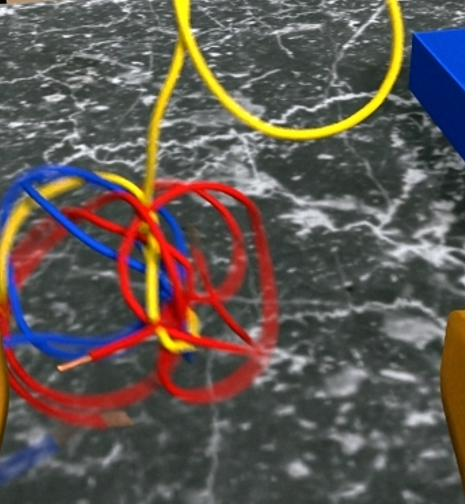

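execute_actions([
  [[-0.03,0,0,0,0,0,-1,0,0,0,0,0,0,0.2],[-0.07,0,0,0,0,0,-1,0,0,0,0,0,0,0.2],[-0.12,0,0,0,0,0,-1,0,0,0,0,0,0,0.2],[-0.16,0,0,0,0,0,-1,0,0,0,0,0,0,0.2],[-0.19,0,0,0,0,0,-1,0,0,0,0,0,0,0.2]],
  [[0.04,0,0.12,0,0,0,-1,0,0,0,0,0,0,0.2],[0.12,0,0.2,0,0,0,-1,0,0,0,0,0,0,0.2],[0.22,0,0.2,0,0,0,-1,0,0,0,0,0,0,0.2],[0.31,0,0.12,0,0,0,-1,0,0,0,0,0,0,0.2],[0.34,0,0,0,0,0,-1,0,0,0,0,0,0,0.2],[0.31,0,-0.12,0,0,0,-1,0,0,0,0,0,0,0.2],[0.22,0,-0.2,0,0,0,-1,0,0,0,0,0,0,0.2],[0.12,0,-0.2,0,0,0,-1,0,0,0,0,0,0,0.2],[0.04,0,-0.12,0,0,0,-1,0,0,0,0,0,0,0.2],[0,0,0,0,0,0,-1,0,0,0,0,0,0,0.2],[0.04,0,0.12,0,0,0,-1,0,0,0,0,0,0,0.2],[0.12,0,0.2,0,0,0,-1,0,0,0,0,0,0,0.2],[0.22,0,0.2,0,0,0,-1,0,0,0,0,0,0,0.2],[0.31,0,0.12,0,0,0,-1,0,0,0,0,0,0,0.2],[0.34,0,0,0,0,0,-1,0,0,0,0,0,0,0.2]],
  [[-0.04,0,-0.12,0,0,0,-1,0,0,0,0,0,0,0.2],[-0.12,0,-0.2,0,0,0,-1,0,0,0,0,0,0,0.2],[-0.22,0,-0.2,0,0,0,-1,0,0,0,0,0,0,0.2],[-0.31,0,-0.12,0,0,0,-1,0,0,0,0,0,0,0.2],[-0.34,0,0,0,0,0,-1,0,0,0,0,0,0,0.2],[-0.31,0,0.12,0,0,0,-1,0,0,0,0,0,0,0.2],[-0.22,0,0.2,0,0,0,-1,0,0,0,0,0,0,0.2],[-0.12,0,0.2,0,0,0,-1,0,0,0,0,0,0,0.2],[-0.04,0,0.12,0,0,0,-1,0,0,0,0,0,0,0.2],[0,0,0,0,0,0,-1,0,0,0,0,0,0,0.2],[-0.04,0,-0.12,0,0,0,-1,0,0,0,0,0,0,0.2],[-0.12,0,-0.2,0,0,0,-1,0,0,0,0,0,0,0.2],[-0.22,0,-0.2,0,0,0,-1,0,0,0,0,0,0,0.2],[-0.31,0,-0.12,0,0,0,-1,0,0,0,0,0,0,0.2],[-0.34,0,0,0,0,0,-1,0,0,0,0,0,0,0.2]],
  [[0.04,0,0.12,0,0,0,-1,0,0,0,0,0,0,0.2],[0.12,0,0.2,0,0,0,-1,0,0,0,0,0,0,0.2],[0.22,0,0.2,0,0,0,-1,0,0,0,0,0,0,0.2],[0.31,0,0.12,0,0,0,-1,0,0,0,0,0,0,0.2],[0.34,0,0,0,0,0,-1,0,0,0,0,0,0,0.2],[0.31,0,-0.12,0,0,0,-1,0,0,0,0,0,0,0.2],[0.22,0,-0.2,0,0,0,-1,0,0,0,0,0,0,0.2],[0.12,0,-0.2,0,0,0,-1,0,0,0,0,0,0,0.2],[0.04,0,-0.12,0,0,0,-1,0,0,0,0,0,0,0.2],[0,0,0,0,0,0,-1,0,0,0,0,0,0,0.2],[0.03,0,0.1,0,0,0,-1,0,0,0,0,0,0,0.2],[0.08,0,0.12,0,0,0,-1,0,0,0,0,0,0,0.2],[0.13,0,0.1,0,0,0,-1,0,0,0,0,0,0,0.2],[0.17,0,0.05,0,0,0,-1,0,0,0,0,0,0,0.2],[0.19,0,0,0,0,0,-1,0,0,0,0,0,0,0.2]],
], cameras=[])

wait(seconds=3.5, cameras=["cam_right_wrist"])

zoom_image(camera="cam_right_wrist", region=[180, 220, 460, 500])

Scene clock: 2640.53 s.
left_arm: end_effector_position=(+0.2867, -0.2547, +0.2497) grip_measured=-0.970 end_effector_quat_wxyz=(+0.458, +0.513, +0.577, -0.439) | right_arm: end_effector_position=(+0.2362, +0.1431, +0.2368) grip_measured=+0.198 end_effector_quat_wxyz=(+0.544, -0.455, +0.535, +0.460)
Joint positions: left_arm=[-0.318 1.405 0.933 0.001 1.13 0.395 0] | right_arm=[-0.11 1.24 0.373 1.13 -1.515 0.259 0.055]
Joint torques (N m): left_arm=[-0.14 -5.93 7.45 1.51 0.33 0.29] | right_arm=[-0.51 -3.97 7.64 1.3 -0.05 0.13]
Heat: left arm: 45 °C; right arm: 42 °C.
Hand target: left_arm +0.2956, -0.2626, +0.2543; +0.456, +0.520, +0.571, -0.442 | right_arm +0.2380, +0.1401, +0.2440; +0.540, -0.456, +0.539, +0.457
Off the commanded pose: left_arm 0.013 m, 1 deg | right_arm 0.008 m, 1 deg.
Step readings (end_effector_position of left_arm | right_arm):
0: (+0.2870, -0.2547, +0.2517) | (+0.2362, +0.1431, +0.2368)
1: (+0.2870, -0.2547, +0.2517) | (+0.2362, +0.1431, +0.2368)
2: (+0.2852, -0.2555, +0.2505) | (+0.2362, +0.1431, +0.2368)
4: (+0.2578, -0.2601, +0.2423) | (+0.2362, +0.1431, +0.2368)
8: (+0.1820, -0.2679, +0.2474) | (+0.2362, +0.1431, +0.2368)
15: (+0.1746, -0.2629, +0.2611) | (+0.2362, +0.1431, +0.2368)
16: (+0.1766, -0.2625, +0.2632) | (+0.2362, +0.1431, +0.2368)
17: (+0.1861, -0.2608, +0.2749) | (+0.2362, +0.1431, +0.2368)
19: (+0.2454, -0.2467, +0.3244) | (+0.2362, +0.1431, +0.2368)
23: (+0.3291, -0.2320, +0.2584) | (+0.2362, +0.1431, +0.2368)
30: (+0.2766, -0.2539, +0.2954) | (+0.2362, +0.1431, +0.2368)
31: (+0.3055, -0.2444, +0.3152) | (+0.2362, +0.1431, +0.2368)
32: (+0.3218, -0.2375, +0.3095) | (+0.2362, +0.1431, +0.2368)
34: (+0.2994, -0.2446, +0.2339) | (+0.2362, +0.1431, +0.2368)
38: (+0.2237, -0.2667, +0.2174) | (+0.2362, +0.1431, +0.2368)
45: (+0.2687, -0.2511, +0.1895) | (+0.2362, +0.1431, +0.2368)
46: (+0.2402, -0.2575, +0.1729) | (+0.2362, +0.1431, +0.2368)
47: (+0.2234, -0.2637, +0.1808) | (+0.2362, +0.1431, +0.2368)
49: (+0.2456, -0.2635, +0.2531) | (+0.2362, +0.1431, +0.2368)
53: (+0.3218, -0.2409, +0.2729) | (+0.2362, +0.1431, +0.2368)
60: (+0.2394, -0.2637, +0.2666) | (+0.2362, +0.1431, +0.2368)
No camera images: "cameras" was empty.

Scene clock: 2644.03 s.
left_arm: end_effector_position=(+0.2867, -0.2547, +0.2497) grip_measured=-0.970 end_effector_quat_wxyz=(+0.459, +0.514, +0.577, -0.439) | right_arm: end_effector_position=(+0.2362, +0.1431, +0.2368) grip_measured=+0.198 end_effector_quat_wxyz=(+0.544, -0.455, +0.535, +0.460)
Joint positions: left_arm=[-0.318 1.405 0.933 0.001 1.13 0.396 0] | right_arm=[-0.11 1.24 0.373 1.13 -1.515 0.26 0.055]
Joint torques (N m): left_arm=[-0.13 -6 7.46 1.49 0.32 0.28] | right_arm=[-0.46 -4.03 7.36 1.36 -0.04 0.19]
Heat: left arm: 45 °C; right arm: 42 °C.
Hand target: left_arm +0.2956, -0.2626, +0.2543; +0.456, +0.520, +0.571, -0.442 | right_arm +0.2380, +0.1401, +0.2440; +0.540, -0.456, +0.539, +0.457
Tool commands: left_gripper/opening=-1.0 right_gripper/opening=+0.2
Off the commanded pose: left_arm 0.013 m, 1 deg | right_arm 0.008 m, 1 deg.
wait: 3.50 s; at rest by 0.17 s
camera_calibration:
cam_right_wrist: T_world_to_cam=[[0.981143, -0.192903, 0.0120805, -0.210549], [-0.0772989, -0.448907, -0.890229, 0.327948], [0.177151, 0.872508, -0.455353, 0.0282419], [0, 0, 0, 1]] pos_world=[0.226926, 0.0819613, 0.307353]
Images, in order (width x height): cam_right_wrist 672x504.

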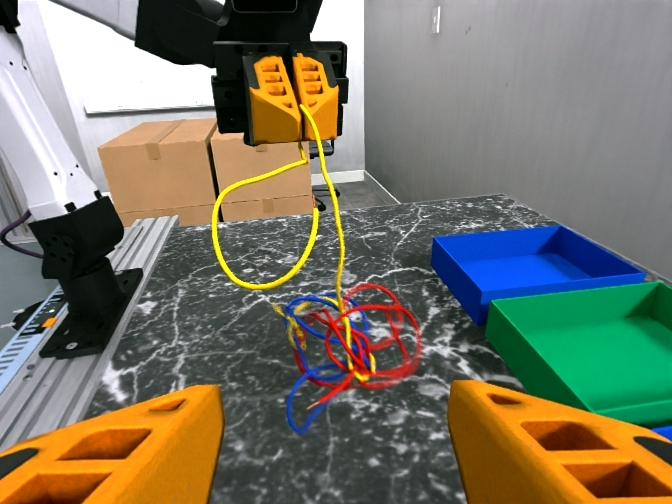

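Scaled by 1.800 from the camera's 672x504 image, which has a finer 960x720 frame.

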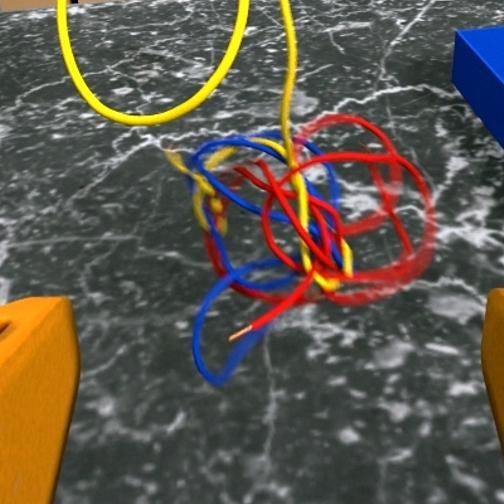

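execute_actions([
  [[-0.03,0,0,0,0,0,-1,0,0,0,0,0,0,0.2],[-0.07,0,0,0,0,0,-1,0,0,0,0,0,0,0.2],[-0.12,0,0,0,0,0,-1,0,0,0,0,0,0,0.2],[-0.16,0,0,0,0,0,-1,0,0,0,0,0,0,0.2],[-0.19,0,0,0,0,0,-1,0,0,0,0,0,0,0.2]],
  [[0.04,0,0.12,0,0,0,-1,0,0,0,0,0,0,0.2],[0.12,0,0.2,0,0,0,-1,0,0,0,0,0,0,0.2],[0.22,0,0.2,0,0,0,-1,0,0,0,0,0,0,0.2],[0.31,0,0.12,0,0,0,-1,0,0,0,0,0,0,0.2],[0.34,0,0,0,0,0,-1,0,0,0,0,0,0,0.2],[0.31,0,-0.12,0,0,0,-1,0,0,0,0,0,0,0.2],[0.22,0,-0.2,0,0,0,-1,0,0,0,0,0,0,0.2],[0.12,0,-0.2,0,0,0,-1,0,0,0,0,0,0,0.2],[0.04,0,-0.12,0,0,0,-1,0,0,0,0,0,0,0.2],[0,0,0,0,0,0,-1,0,0,0,0,0,0,0.2],[0.04,0,0.12,0,0,0,-1,0,0,0,0,0,0,0.2],[0.12,0,0.2,0,0,0,-1,0,0,0,0,0,0,0.2],[0.22,0,0.2,0,0,0,-1,0,0,0,0,0,0,0.2],[0.31,0,0.12,0,0,0,-1,0,0,0,0,0,0,0.2],[0.34,0,0,0,0,0,-1,0,0,0,0,0,0,0.2]],
  [[-0.04,0,-0.12,0,0,0,-1,0,0,0,0,0,0,0.2],[-0.12,0,-0.2,0,0,0,-1,0,0,0,0,0,0,0.2],[-0.22,0,-0.2,0,0,0,-1,0,0,0,0,0,0,0.2],[-0.31,0,-0.12,0,0,0,-1,0,0,0,0,0,0,0.2],[-0.34,0,0,0,0,0,-1,0,0,0,0,0,0,0.2],[-0.31,0,0.12,0,0,0,-1,0,0,0,0,0,0,0.2],[-0.22,0,0.2,0,0,0,-1,0,0,0,0,0,0,0.2],[-0.12,0,0.2,0,0,0,-1,0,0,0,0,0,0,0.2],[-0.04,0,0.12,0,0,0,-1,0,0,0,0,0,0,0.2],[0,0,0,0,0,0,-1,0,0,0,0,0,0,0.2],[-0.04,0,-0.12,0,0,0,-1,0,0,0,0,0,0,0.2],[-0.12,0,-0.2,0,0,0,-1,0,0,0,0,0,0,0.2],[-0.22,0,-0.2,0,0,0,-1,0,0,0,0,0,0,0.2],[-0.31,0,-0.12,0,0,0,-1,0,0,0,0,0,0,0.2],[-0.34,0,0,0,0,0,-1,0,0,0,0,0,0,0.2]],
  [[0.04,0,0.12,0,0,0,-1,0,0,0,0,0,0,0.2],[0.12,0,0.2,0,0,0,-1,0,0,0,0,0,0,0.2],[0.22,0,0.2,0,0,0,-1,0,0,0,0,0,0,0.2],[0.31,0,0.12,0,0,0,-1,0,0,0,0,0,0,0.2],[0.34,0,0,0,0,0,-1,0,0,0,0,0,0,0.2],[0.31,0,-0.12,0,0,0,-1,0,0,0,0,0,0,0.2],[0.22,0,-0.2,0,0,0,-1,0,0,0,0,0,0,0.2],[0.12,0,-0.2,0,0,0,-1,0,0,0,0,0,0,0.2],[0.04,0,-0.12,0,0,0,-1,0,0,0,0,0,0,0.2],[0,0,0,0,0,0,-1,0,0,0,0,0,0,0.2],[0.04,0,0.12,0,0,0,-1,0,0,0,0,0,0,0.2],[0.12,0,0.2,0,0,0,-1,0,0,0,0,0,0,0.2],[0.22,0,0.2,0,0,0,-1,0,0,0,0,0,0,0.2],[0.31,0,0.12,0,0,0,-1,0,0,0,0,0,0,0.2],[0.34,0,0,0,0,0,-1,0,0,0,0,0,0,0.2]],
  [[-0.04,0,-0.12,0,0,0,-1,0,0,0,0,0,0,0.2],[-0.12,0,-0.2,0,0,0,-1,0,0,0,0,0,0,0.2],[-0.22,0,-0.2,0,0,0,-1,0,0,0,0,0,0,0.2],[-0.31,0,-0.12,0,0,0,-1,0,0,0,0,0,0,0.2],[-0.34,0,0,0,0,0,-1,0,0,0,0,0,0,0.2],[-0.31,0,0.12,0,0,0,-1,0,0,0,0,0,0,0.2],[-0.24,0,0.2,0,0,0,-1,0,0,0,0,0,0,0.2],[-0.17,0,0.2,0,0,0,-1,0,0,0,0,0,0,0.2],[-0.13,0,0.12,0,0,0,-1,0,0,0,0,0,0,0.2],[-0.12,0,0,0,0,0,-1,0,0,0,0,0,0,0.2],[-0.13,0,-0.06,0,0,0,-1,0,0,0,0,0,0,0.2],[-0.15,0,-0.08,0,0,0,-1,0,0,0,0,0,0,0.2],[-0.15,0,-0.05,0,0,0,-1,0,0,0,0,0,0,0.2],[-0.15,0,0,0,0,0,-1,0,0,0,0,0,0,0.2]],
], cameras=[])

wait(seconds=3.5, cameras=["cam_right_wrist"])

zoom_image(camera="cam_right_wrist", region=[180, 220, 460, 500])

Scene clock: 2690.40 s.
left_arm: end_effector_position=(+0.2929, -0.2620, +0.2413) grip_measured=-0.970 end_effector_quat_wxyz=(+0.445, +0.511, +0.583, -0.449) | right_arm: end_effector_position=(+0.2362, +0.1431, +0.2368) grip_measured=+0.198 end_effector_quat_wxyz=(+0.544, -0.455, +0.535, +0.460)
Joint positions: left_arm=[-0.332 1.457 0.953 0.014 1.13 0.381 0] | right_arm=[-0.11 1.24 0.373 1.13 -1.515 0.26 0.055]
Joint torques (N m): left_arm=[-0.44 -7.6 9.1 1.49 0.32 0.29] | right_arm=[-0.44 -4.11 7.6 1.33 -0.05 0.13]
Heat: left arm: 45 °C; right arm: 42 °C.
Hand target: left_arm +0.2956, -0.2626, +0.2543; +0.456, +0.520, +0.571, -0.442 | right_arm +0.2380, +0.1401, +0.2440; +0.540, -0.456, +0.539, +0.457
Off the commanded pose: left_arm 0.013 m, 2 deg | right_arm 0.008 m, 1 deg.
Step readings (end_effector_position of left_arm | right_arm):
0: (+0.2867, -0.2547, +0.2497) | (+0.2362, +0.1431, +0.2368)
1: (+0.2867, -0.2547, +0.2497) | (+0.2362, +0.1431, +0.2368)
2: (+0.2840, -0.2556, +0.2483) | (+0.2362, +0.1431, +0.2368)
4: (+0.2580, -0.2599, +0.2419) | (+0.2362, +0.1431, +0.2368)
8: (+0.1803, -0.2679, +0.2491) | (+0.2362, +0.1431, +0.2368)
15: (+0.1740, -0.2631, +0.2625) | (+0.2362, +0.1431, +0.2368)
16: (+0.1764, -0.2624, +0.2647) | (+0.2362, +0.1431, +0.2368)
17: (+0.1873, -0.2604, +0.2777) | (+0.2362, +0.1431, +0.2368)
19: (+0.2409, -0.2479, +0.3233) | (+0.2362, +0.1431, +0.2368)
23: (+0.3260, -0.2329, +0.2493) | (+0.2362, +0.1431, +0.2368)
30: (+0.2718, -0.2549, +0.2971) | (+0.2362, +0.1431, +0.2368)
31: (+0.3015, -0.2448, +0.3186) | (+0.2362, +0.1431, +0.2368)
32: (+0.3197, -0.2373, +0.3115) | (+0.2362, +0.1431, +0.2368)
34: (+0.3000, -0.2441, +0.2386) | (+0.2362, +0.1431, +0.2368)
38: (+0.2242, -0.2668, +0.2213) | (+0.2362, +0.1431, +0.2368)
45: (+0.2691, -0.2514, +0.1908) | (+0.2362, +0.1431, +0.2368)
46: (+0.2402, -0.2583, +0.1746) | (+0.2362, +0.1431, +0.2368)
47: (+0.2224, -0.2646, +0.1850) | (+0.2362, +0.1431, +0.2368)
49: (+0.2449, -0.2637, +0.2543) | (+0.2362, +0.1431, +0.2368)
53: (+0.3186, -0.2412, +0.2744) | (+0.2362, +0.1431, +0.2368)
60: (+0.2779, -0.2565, +0.2951) | (+0.2362, +0.1431, +0.2368)
61: (+0.3074, -0.2475, +0.3126) | (+0.2362, +0.1431, +0.2368)
62: (+0.3237, -0.2411, +0.3032) | (+0.2362, +0.1431, +0.2368)
64: (+0.3016, -0.2465, +0.2330) | (+0.2362, +0.1431, +0.2368)
68: (+0.2206, -0.2671, +0.2195) | (+0.2362, +0.1431, +0.2368)
75: (+0.2912, -0.2556, +0.2631) | (+0.2362, +0.1431, +0.2368)
No camera images: "cameras" was empty.

Scene clock: 2693.90 s.
left_arm: end_effector_position=(+0.2929, -0.2620, +0.2413) grip_measured=-0.970 end_effector_quat_wxyz=(+0.445, +0.511, +0.583, -0.449) | right_arm: end_effector_position=(+0.2362, +0.1431, +0.2368) grip_measured=+0.198 end_effector_quat_wxyz=(+0.544, -0.455, +0.535, +0.460)
Joint positions: left_arm=[-0.332 1.457 0.953 0.014 1.13 0.381 0] | right_arm=[-0.11 1.24 0.373 1.13 -1.515 0.26 0.055]
Joint torques (N m): left_arm=[-0.4 -7.6 9.09 1.48 0.33 0.28] | right_arm=[-0.42 -4.01 7.71 1.32 -0.04 0.18]
Heat: left arm: 45 °C; right arm: 42 °C.
Hand target: left_arm +0.2956, -0.2626, +0.2543; +0.456, +0.520, +0.571, -0.442 | right_arm +0.2380, +0.1401, +0.2440; +0.540, -0.456, +0.539, +0.457
Tool commands: left_gripper/opening=-1.0 right_gripper/opening=+0.2
Off the commanded pose: left_arm 0.013 m, 2 deg | right_arm 0.008 m, 1 deg.
wait: 3.50 s; at rest by 0.17 s
camera_calibration:
cam_right_wrist: T_world_to_cam=[[0.981143, -0.192903, 0.0120805, -0.210549], [-0.0772989, -0.448907, -0.890229, 0.327948], [0.177151, 0.872508, -0.455353, 0.0282419], [0, 0, 0, 1]] pos_world=[0.226926, 0.0819613, 0.307353]
Images, in order (width x height): cam_right_wrist 672x504.

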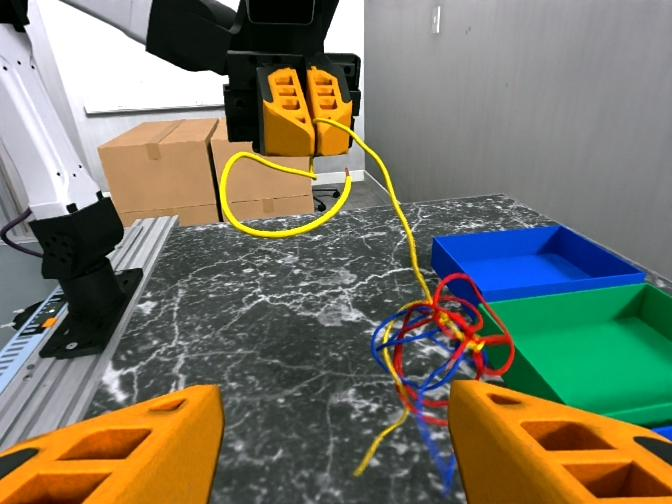

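Scaled by 1.800 from the camera's 672x504 image, which has a finer 960x720 frame.

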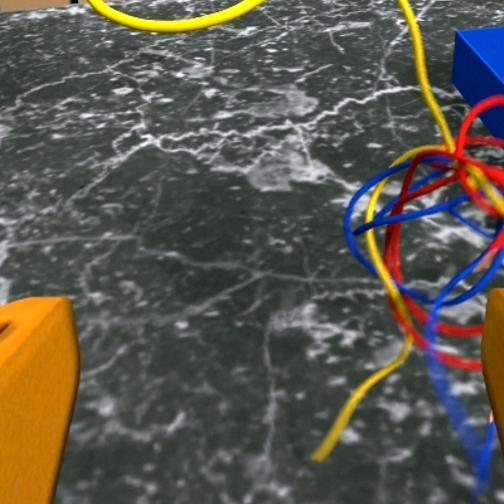

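move(target=[-0.1,0,-0.165,0,0,0,-1,0,0.075,-0.14,-0.19,0.04,0,-0.2], speed=0.2, cameras=[])

wait(seconds=1, cameras=["cam_right_wrist", "cam_high"])

Scene clock: 2718.70 s.
left_arm: end_effector_position=(+0.2300, -0.2622, +0.1497) grip_measured=-0.970 end_effector_quat_wxyz=(+0.435, +0.519, +0.577, -0.456) | right_arm: end_effector_position=(+0.2357, +0.1859, +0.1555) grip_measured=-0.198 end_effector_quat_wxyz=(+0.350, -0.558, +0.683, +0.315)
Joint positions: left_arm=[-0.409 1.427 0.513 0.452 1.089 0.339 0] | right_arm=[0.218 1.251 0.812 -0.634 -0.886 -0.913 0.036]
Joint torques (N m): left_arm=[-0.76 -5.68 5.72 2.1 0.02 0.1] | right_arm=[1.28 -3.3 8.69 1.14 -0.37 -0.29]
Motor temperatures (°C): left_arm=[25 34 45 40 25 28 28] | right_arm=[24 32 42 39 26 25 26]
Heat: left arm: 45 °C; right arm: 42 °C.
Hand target: left_arm +0.2356, -0.2626, +0.1553; +0.456, +0.520, +0.571, -0.442 | right_arm +0.2380, +0.1850, +0.1600; +0.348, -0.566, +0.682, +0.306
Off the commanded pose: left_arm 0.008 m, 3 deg | right_arm 0.005 m, 1 deg.
move: off_target (left_arm)
No camera images: "cameras" was empty.

Scene clock: 2719.70 s.
left_arm: end_effector_position=(+0.2301, -0.2622, +0.1497) grip_measured=-0.970 end_effector_quat_wxyz=(+0.435, +0.520, +0.577, -0.456) | right_arm: end_effector_position=(+0.2357, +0.1859, +0.1555) grip_measured=-0.198 end_effector_quat_wxyz=(+0.350, -0.558, +0.683, +0.315)
Joint positions: left_arm=[-0.409 1.427 0.513 0.452 1.089 0.339 0] | right_arm=[0.218 1.251 0.812 -0.634 -0.886 -0.913 0.036]
Joint torques (N m): left_arm=[-0.77 -5.71 5.82 2.09 -0.01 0.11] | right_arm=[1.09 -3.3 8.84 1.06 -0.41 -0.22]
Heat: left arm: 45 °C; right arm: 43 °C.
Hand target: left_arm +0.2356, -0.2626, +0.1553; +0.456, +0.520, +0.571, -0.442 | right_arm +0.2380, +0.1851, +0.1600; +0.348, -0.566, +0.682, +0.306
Tool commands: left_gripper/opening=-1.0 right_gripper/opening=-0.2
Off the commanded pose: left_arm 0.008 m, 3 deg | right_arm 0.005 m, 1 deg.
wait: 1.00 s; at rest by 0.17 s
camera_calibration:
cam_right_wrist: T_world_to_cam=[[0.980192, -0.197544, -0.0141496, -0.19568], [-0.180625, -0.862362, -0.472975, 0.311086], [0.0812315, 0.466162, -0.880962, 0.118273], [0, 0, 0, 1]] pos_world=[0.238386, 0.174479, 0.248561]
Images, in order (width x height): cam_high 672x504, cam_right_wrist 672x504.

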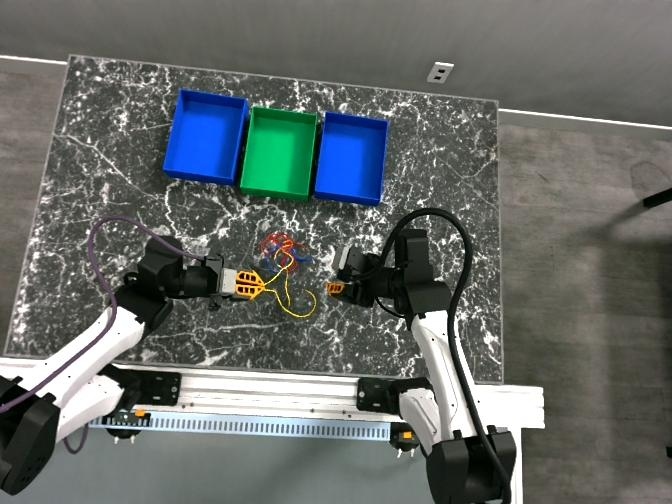

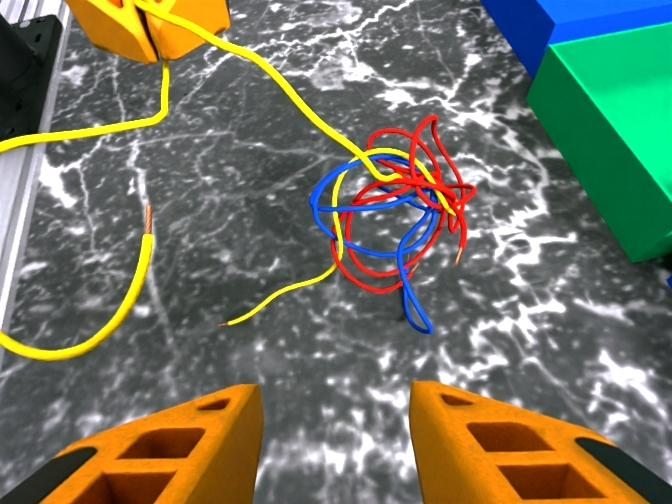

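zoom_image(camera="cam_right_wrist", region=[290, 100, 500, 310])

Scaled by 2.400 from the camera's 672x504 image, which has a finer 960x720 frame.

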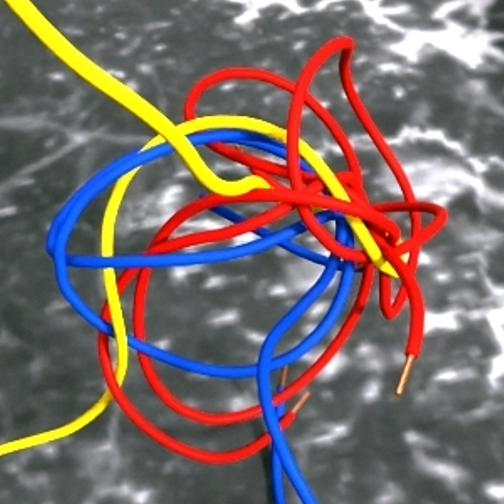

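zoom_image(camera="cam_right_wrist", region=[300, 140, 400, 240])

zoom_image(camera="cam_right_wrist", region=[380, 140, 480, 240])

Scaled by 5.040 from the camera's 672x504 image, which has a finer 960x720 frame.

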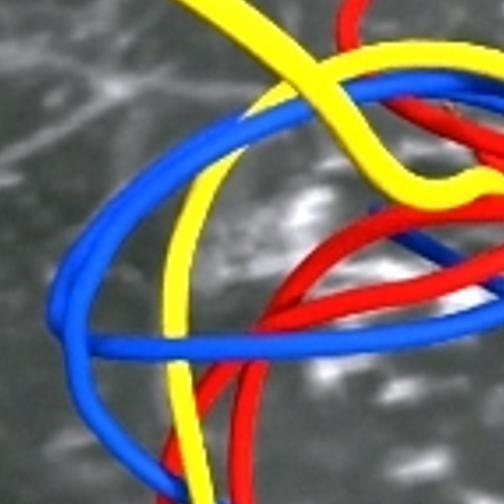

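Scaled by 5.040 from the camera's 672x504 image, which has a finer 960x720 frame.

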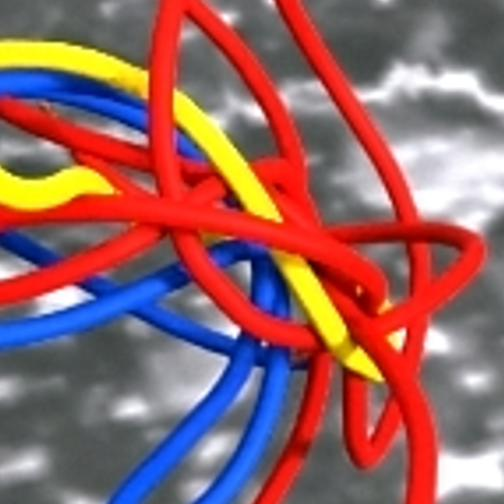

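wait(seconds=0.5, cameras=["cam_right_wrist", "cam_high"])

Scene clock: 2829.87 s.
left_arm: end_effector_position=(+0.2301, -0.2622, +0.1497) grip_measured=-0.970 end_effector_quat_wxyz=(+0.435, +0.520, +0.577, -0.456) | right_arm: end_effector_position=(+0.2357, +0.1859, +0.1555) grip_measured=-0.198 end_effector_quat_wxyz=(+0.350, -0.558, +0.683, +0.315)
Joint positions: left_arm=[-0.409 1.427 0.513 0.452 1.089 0.339 0] | right_arm=[0.218 1.251 0.812 -0.634 -0.886 -0.913 0.036]
Joint torques (N m): left_arm=[-0.85 -5.65 5.81 2.1 0 0.11] | right_arm=[1.24 -3.28 8.96 1.08 -0.37 -0.19]
Motor temperatures (°C): left_arm=[25 32 41 43 25 28 28] | right_arm=[24 31 50 36 26 25 26]
Heat: left arm: 43 °C; right arm: 50 °C.
Hand target: left_arm +0.2356, -0.2626, +0.1553; +0.456, +0.520, +0.571, -0.442 | right_arm +0.2380, +0.1851, +0.1600; +0.348, -0.566, +0.682, +0.306
Tool commands: left_gripper/opening=-1.0 right_gripper/opening=-0.2
Off the commanded pose: left_arm 0.008 m, 3 deg | right_arm 0.005 m, 1 deg.
wait: 0.50 s; at rest from the start
camera_calibration:
cam_right_wrist: T_world_to_cam=[[0.980192, -0.197544, -0.0141496, -0.19568], [-0.180625, -0.862362, -0.472975, 0.311086], [0.0812315, 0.466162, -0.880962, 0.118273], [0, 0, 0, 1]] pos_world=[0.238386, 0.174479, 0.248561]
Images, in order (width x height): cam_high 672x504, cam_right_wrist 672x504.

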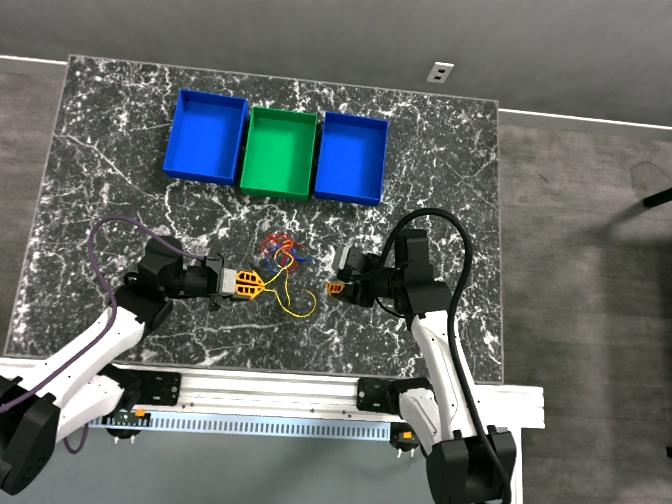

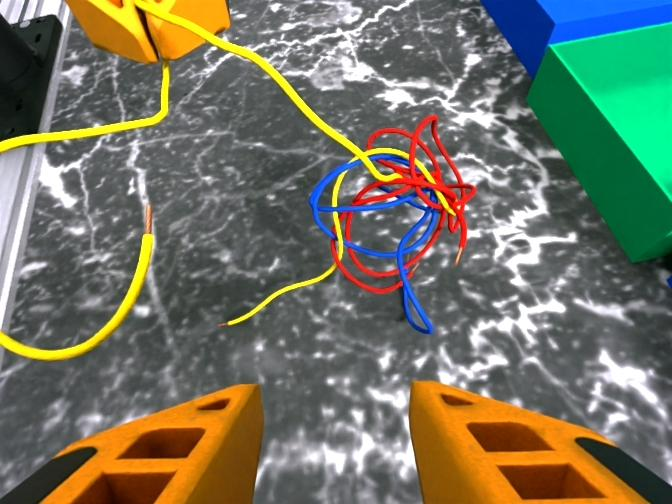

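zoom_image(camera="cam_right_wrist", region=[290, 100, 500, 345])

zoom_image(camera="cam_high", region=[230, 215, 350, 335])

Scaled by 2.057 from the camera's 672x504 image, which has a finer 960x720 frame.

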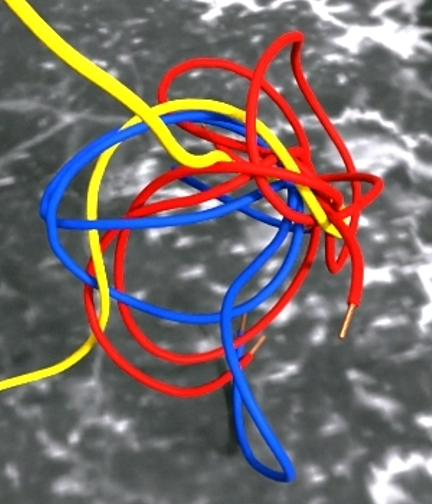

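Scaled by 4.200 from the camera's 672x504 image, which has a finer 960x720 frame.

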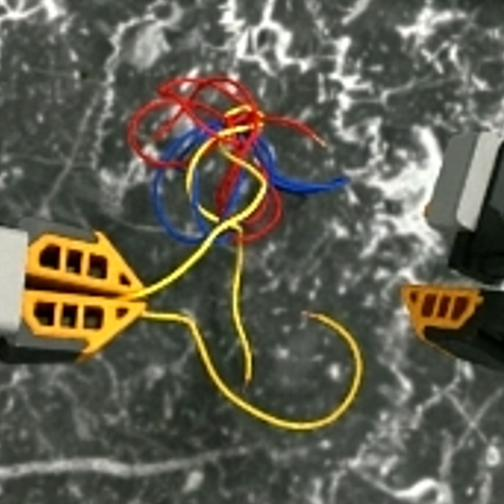

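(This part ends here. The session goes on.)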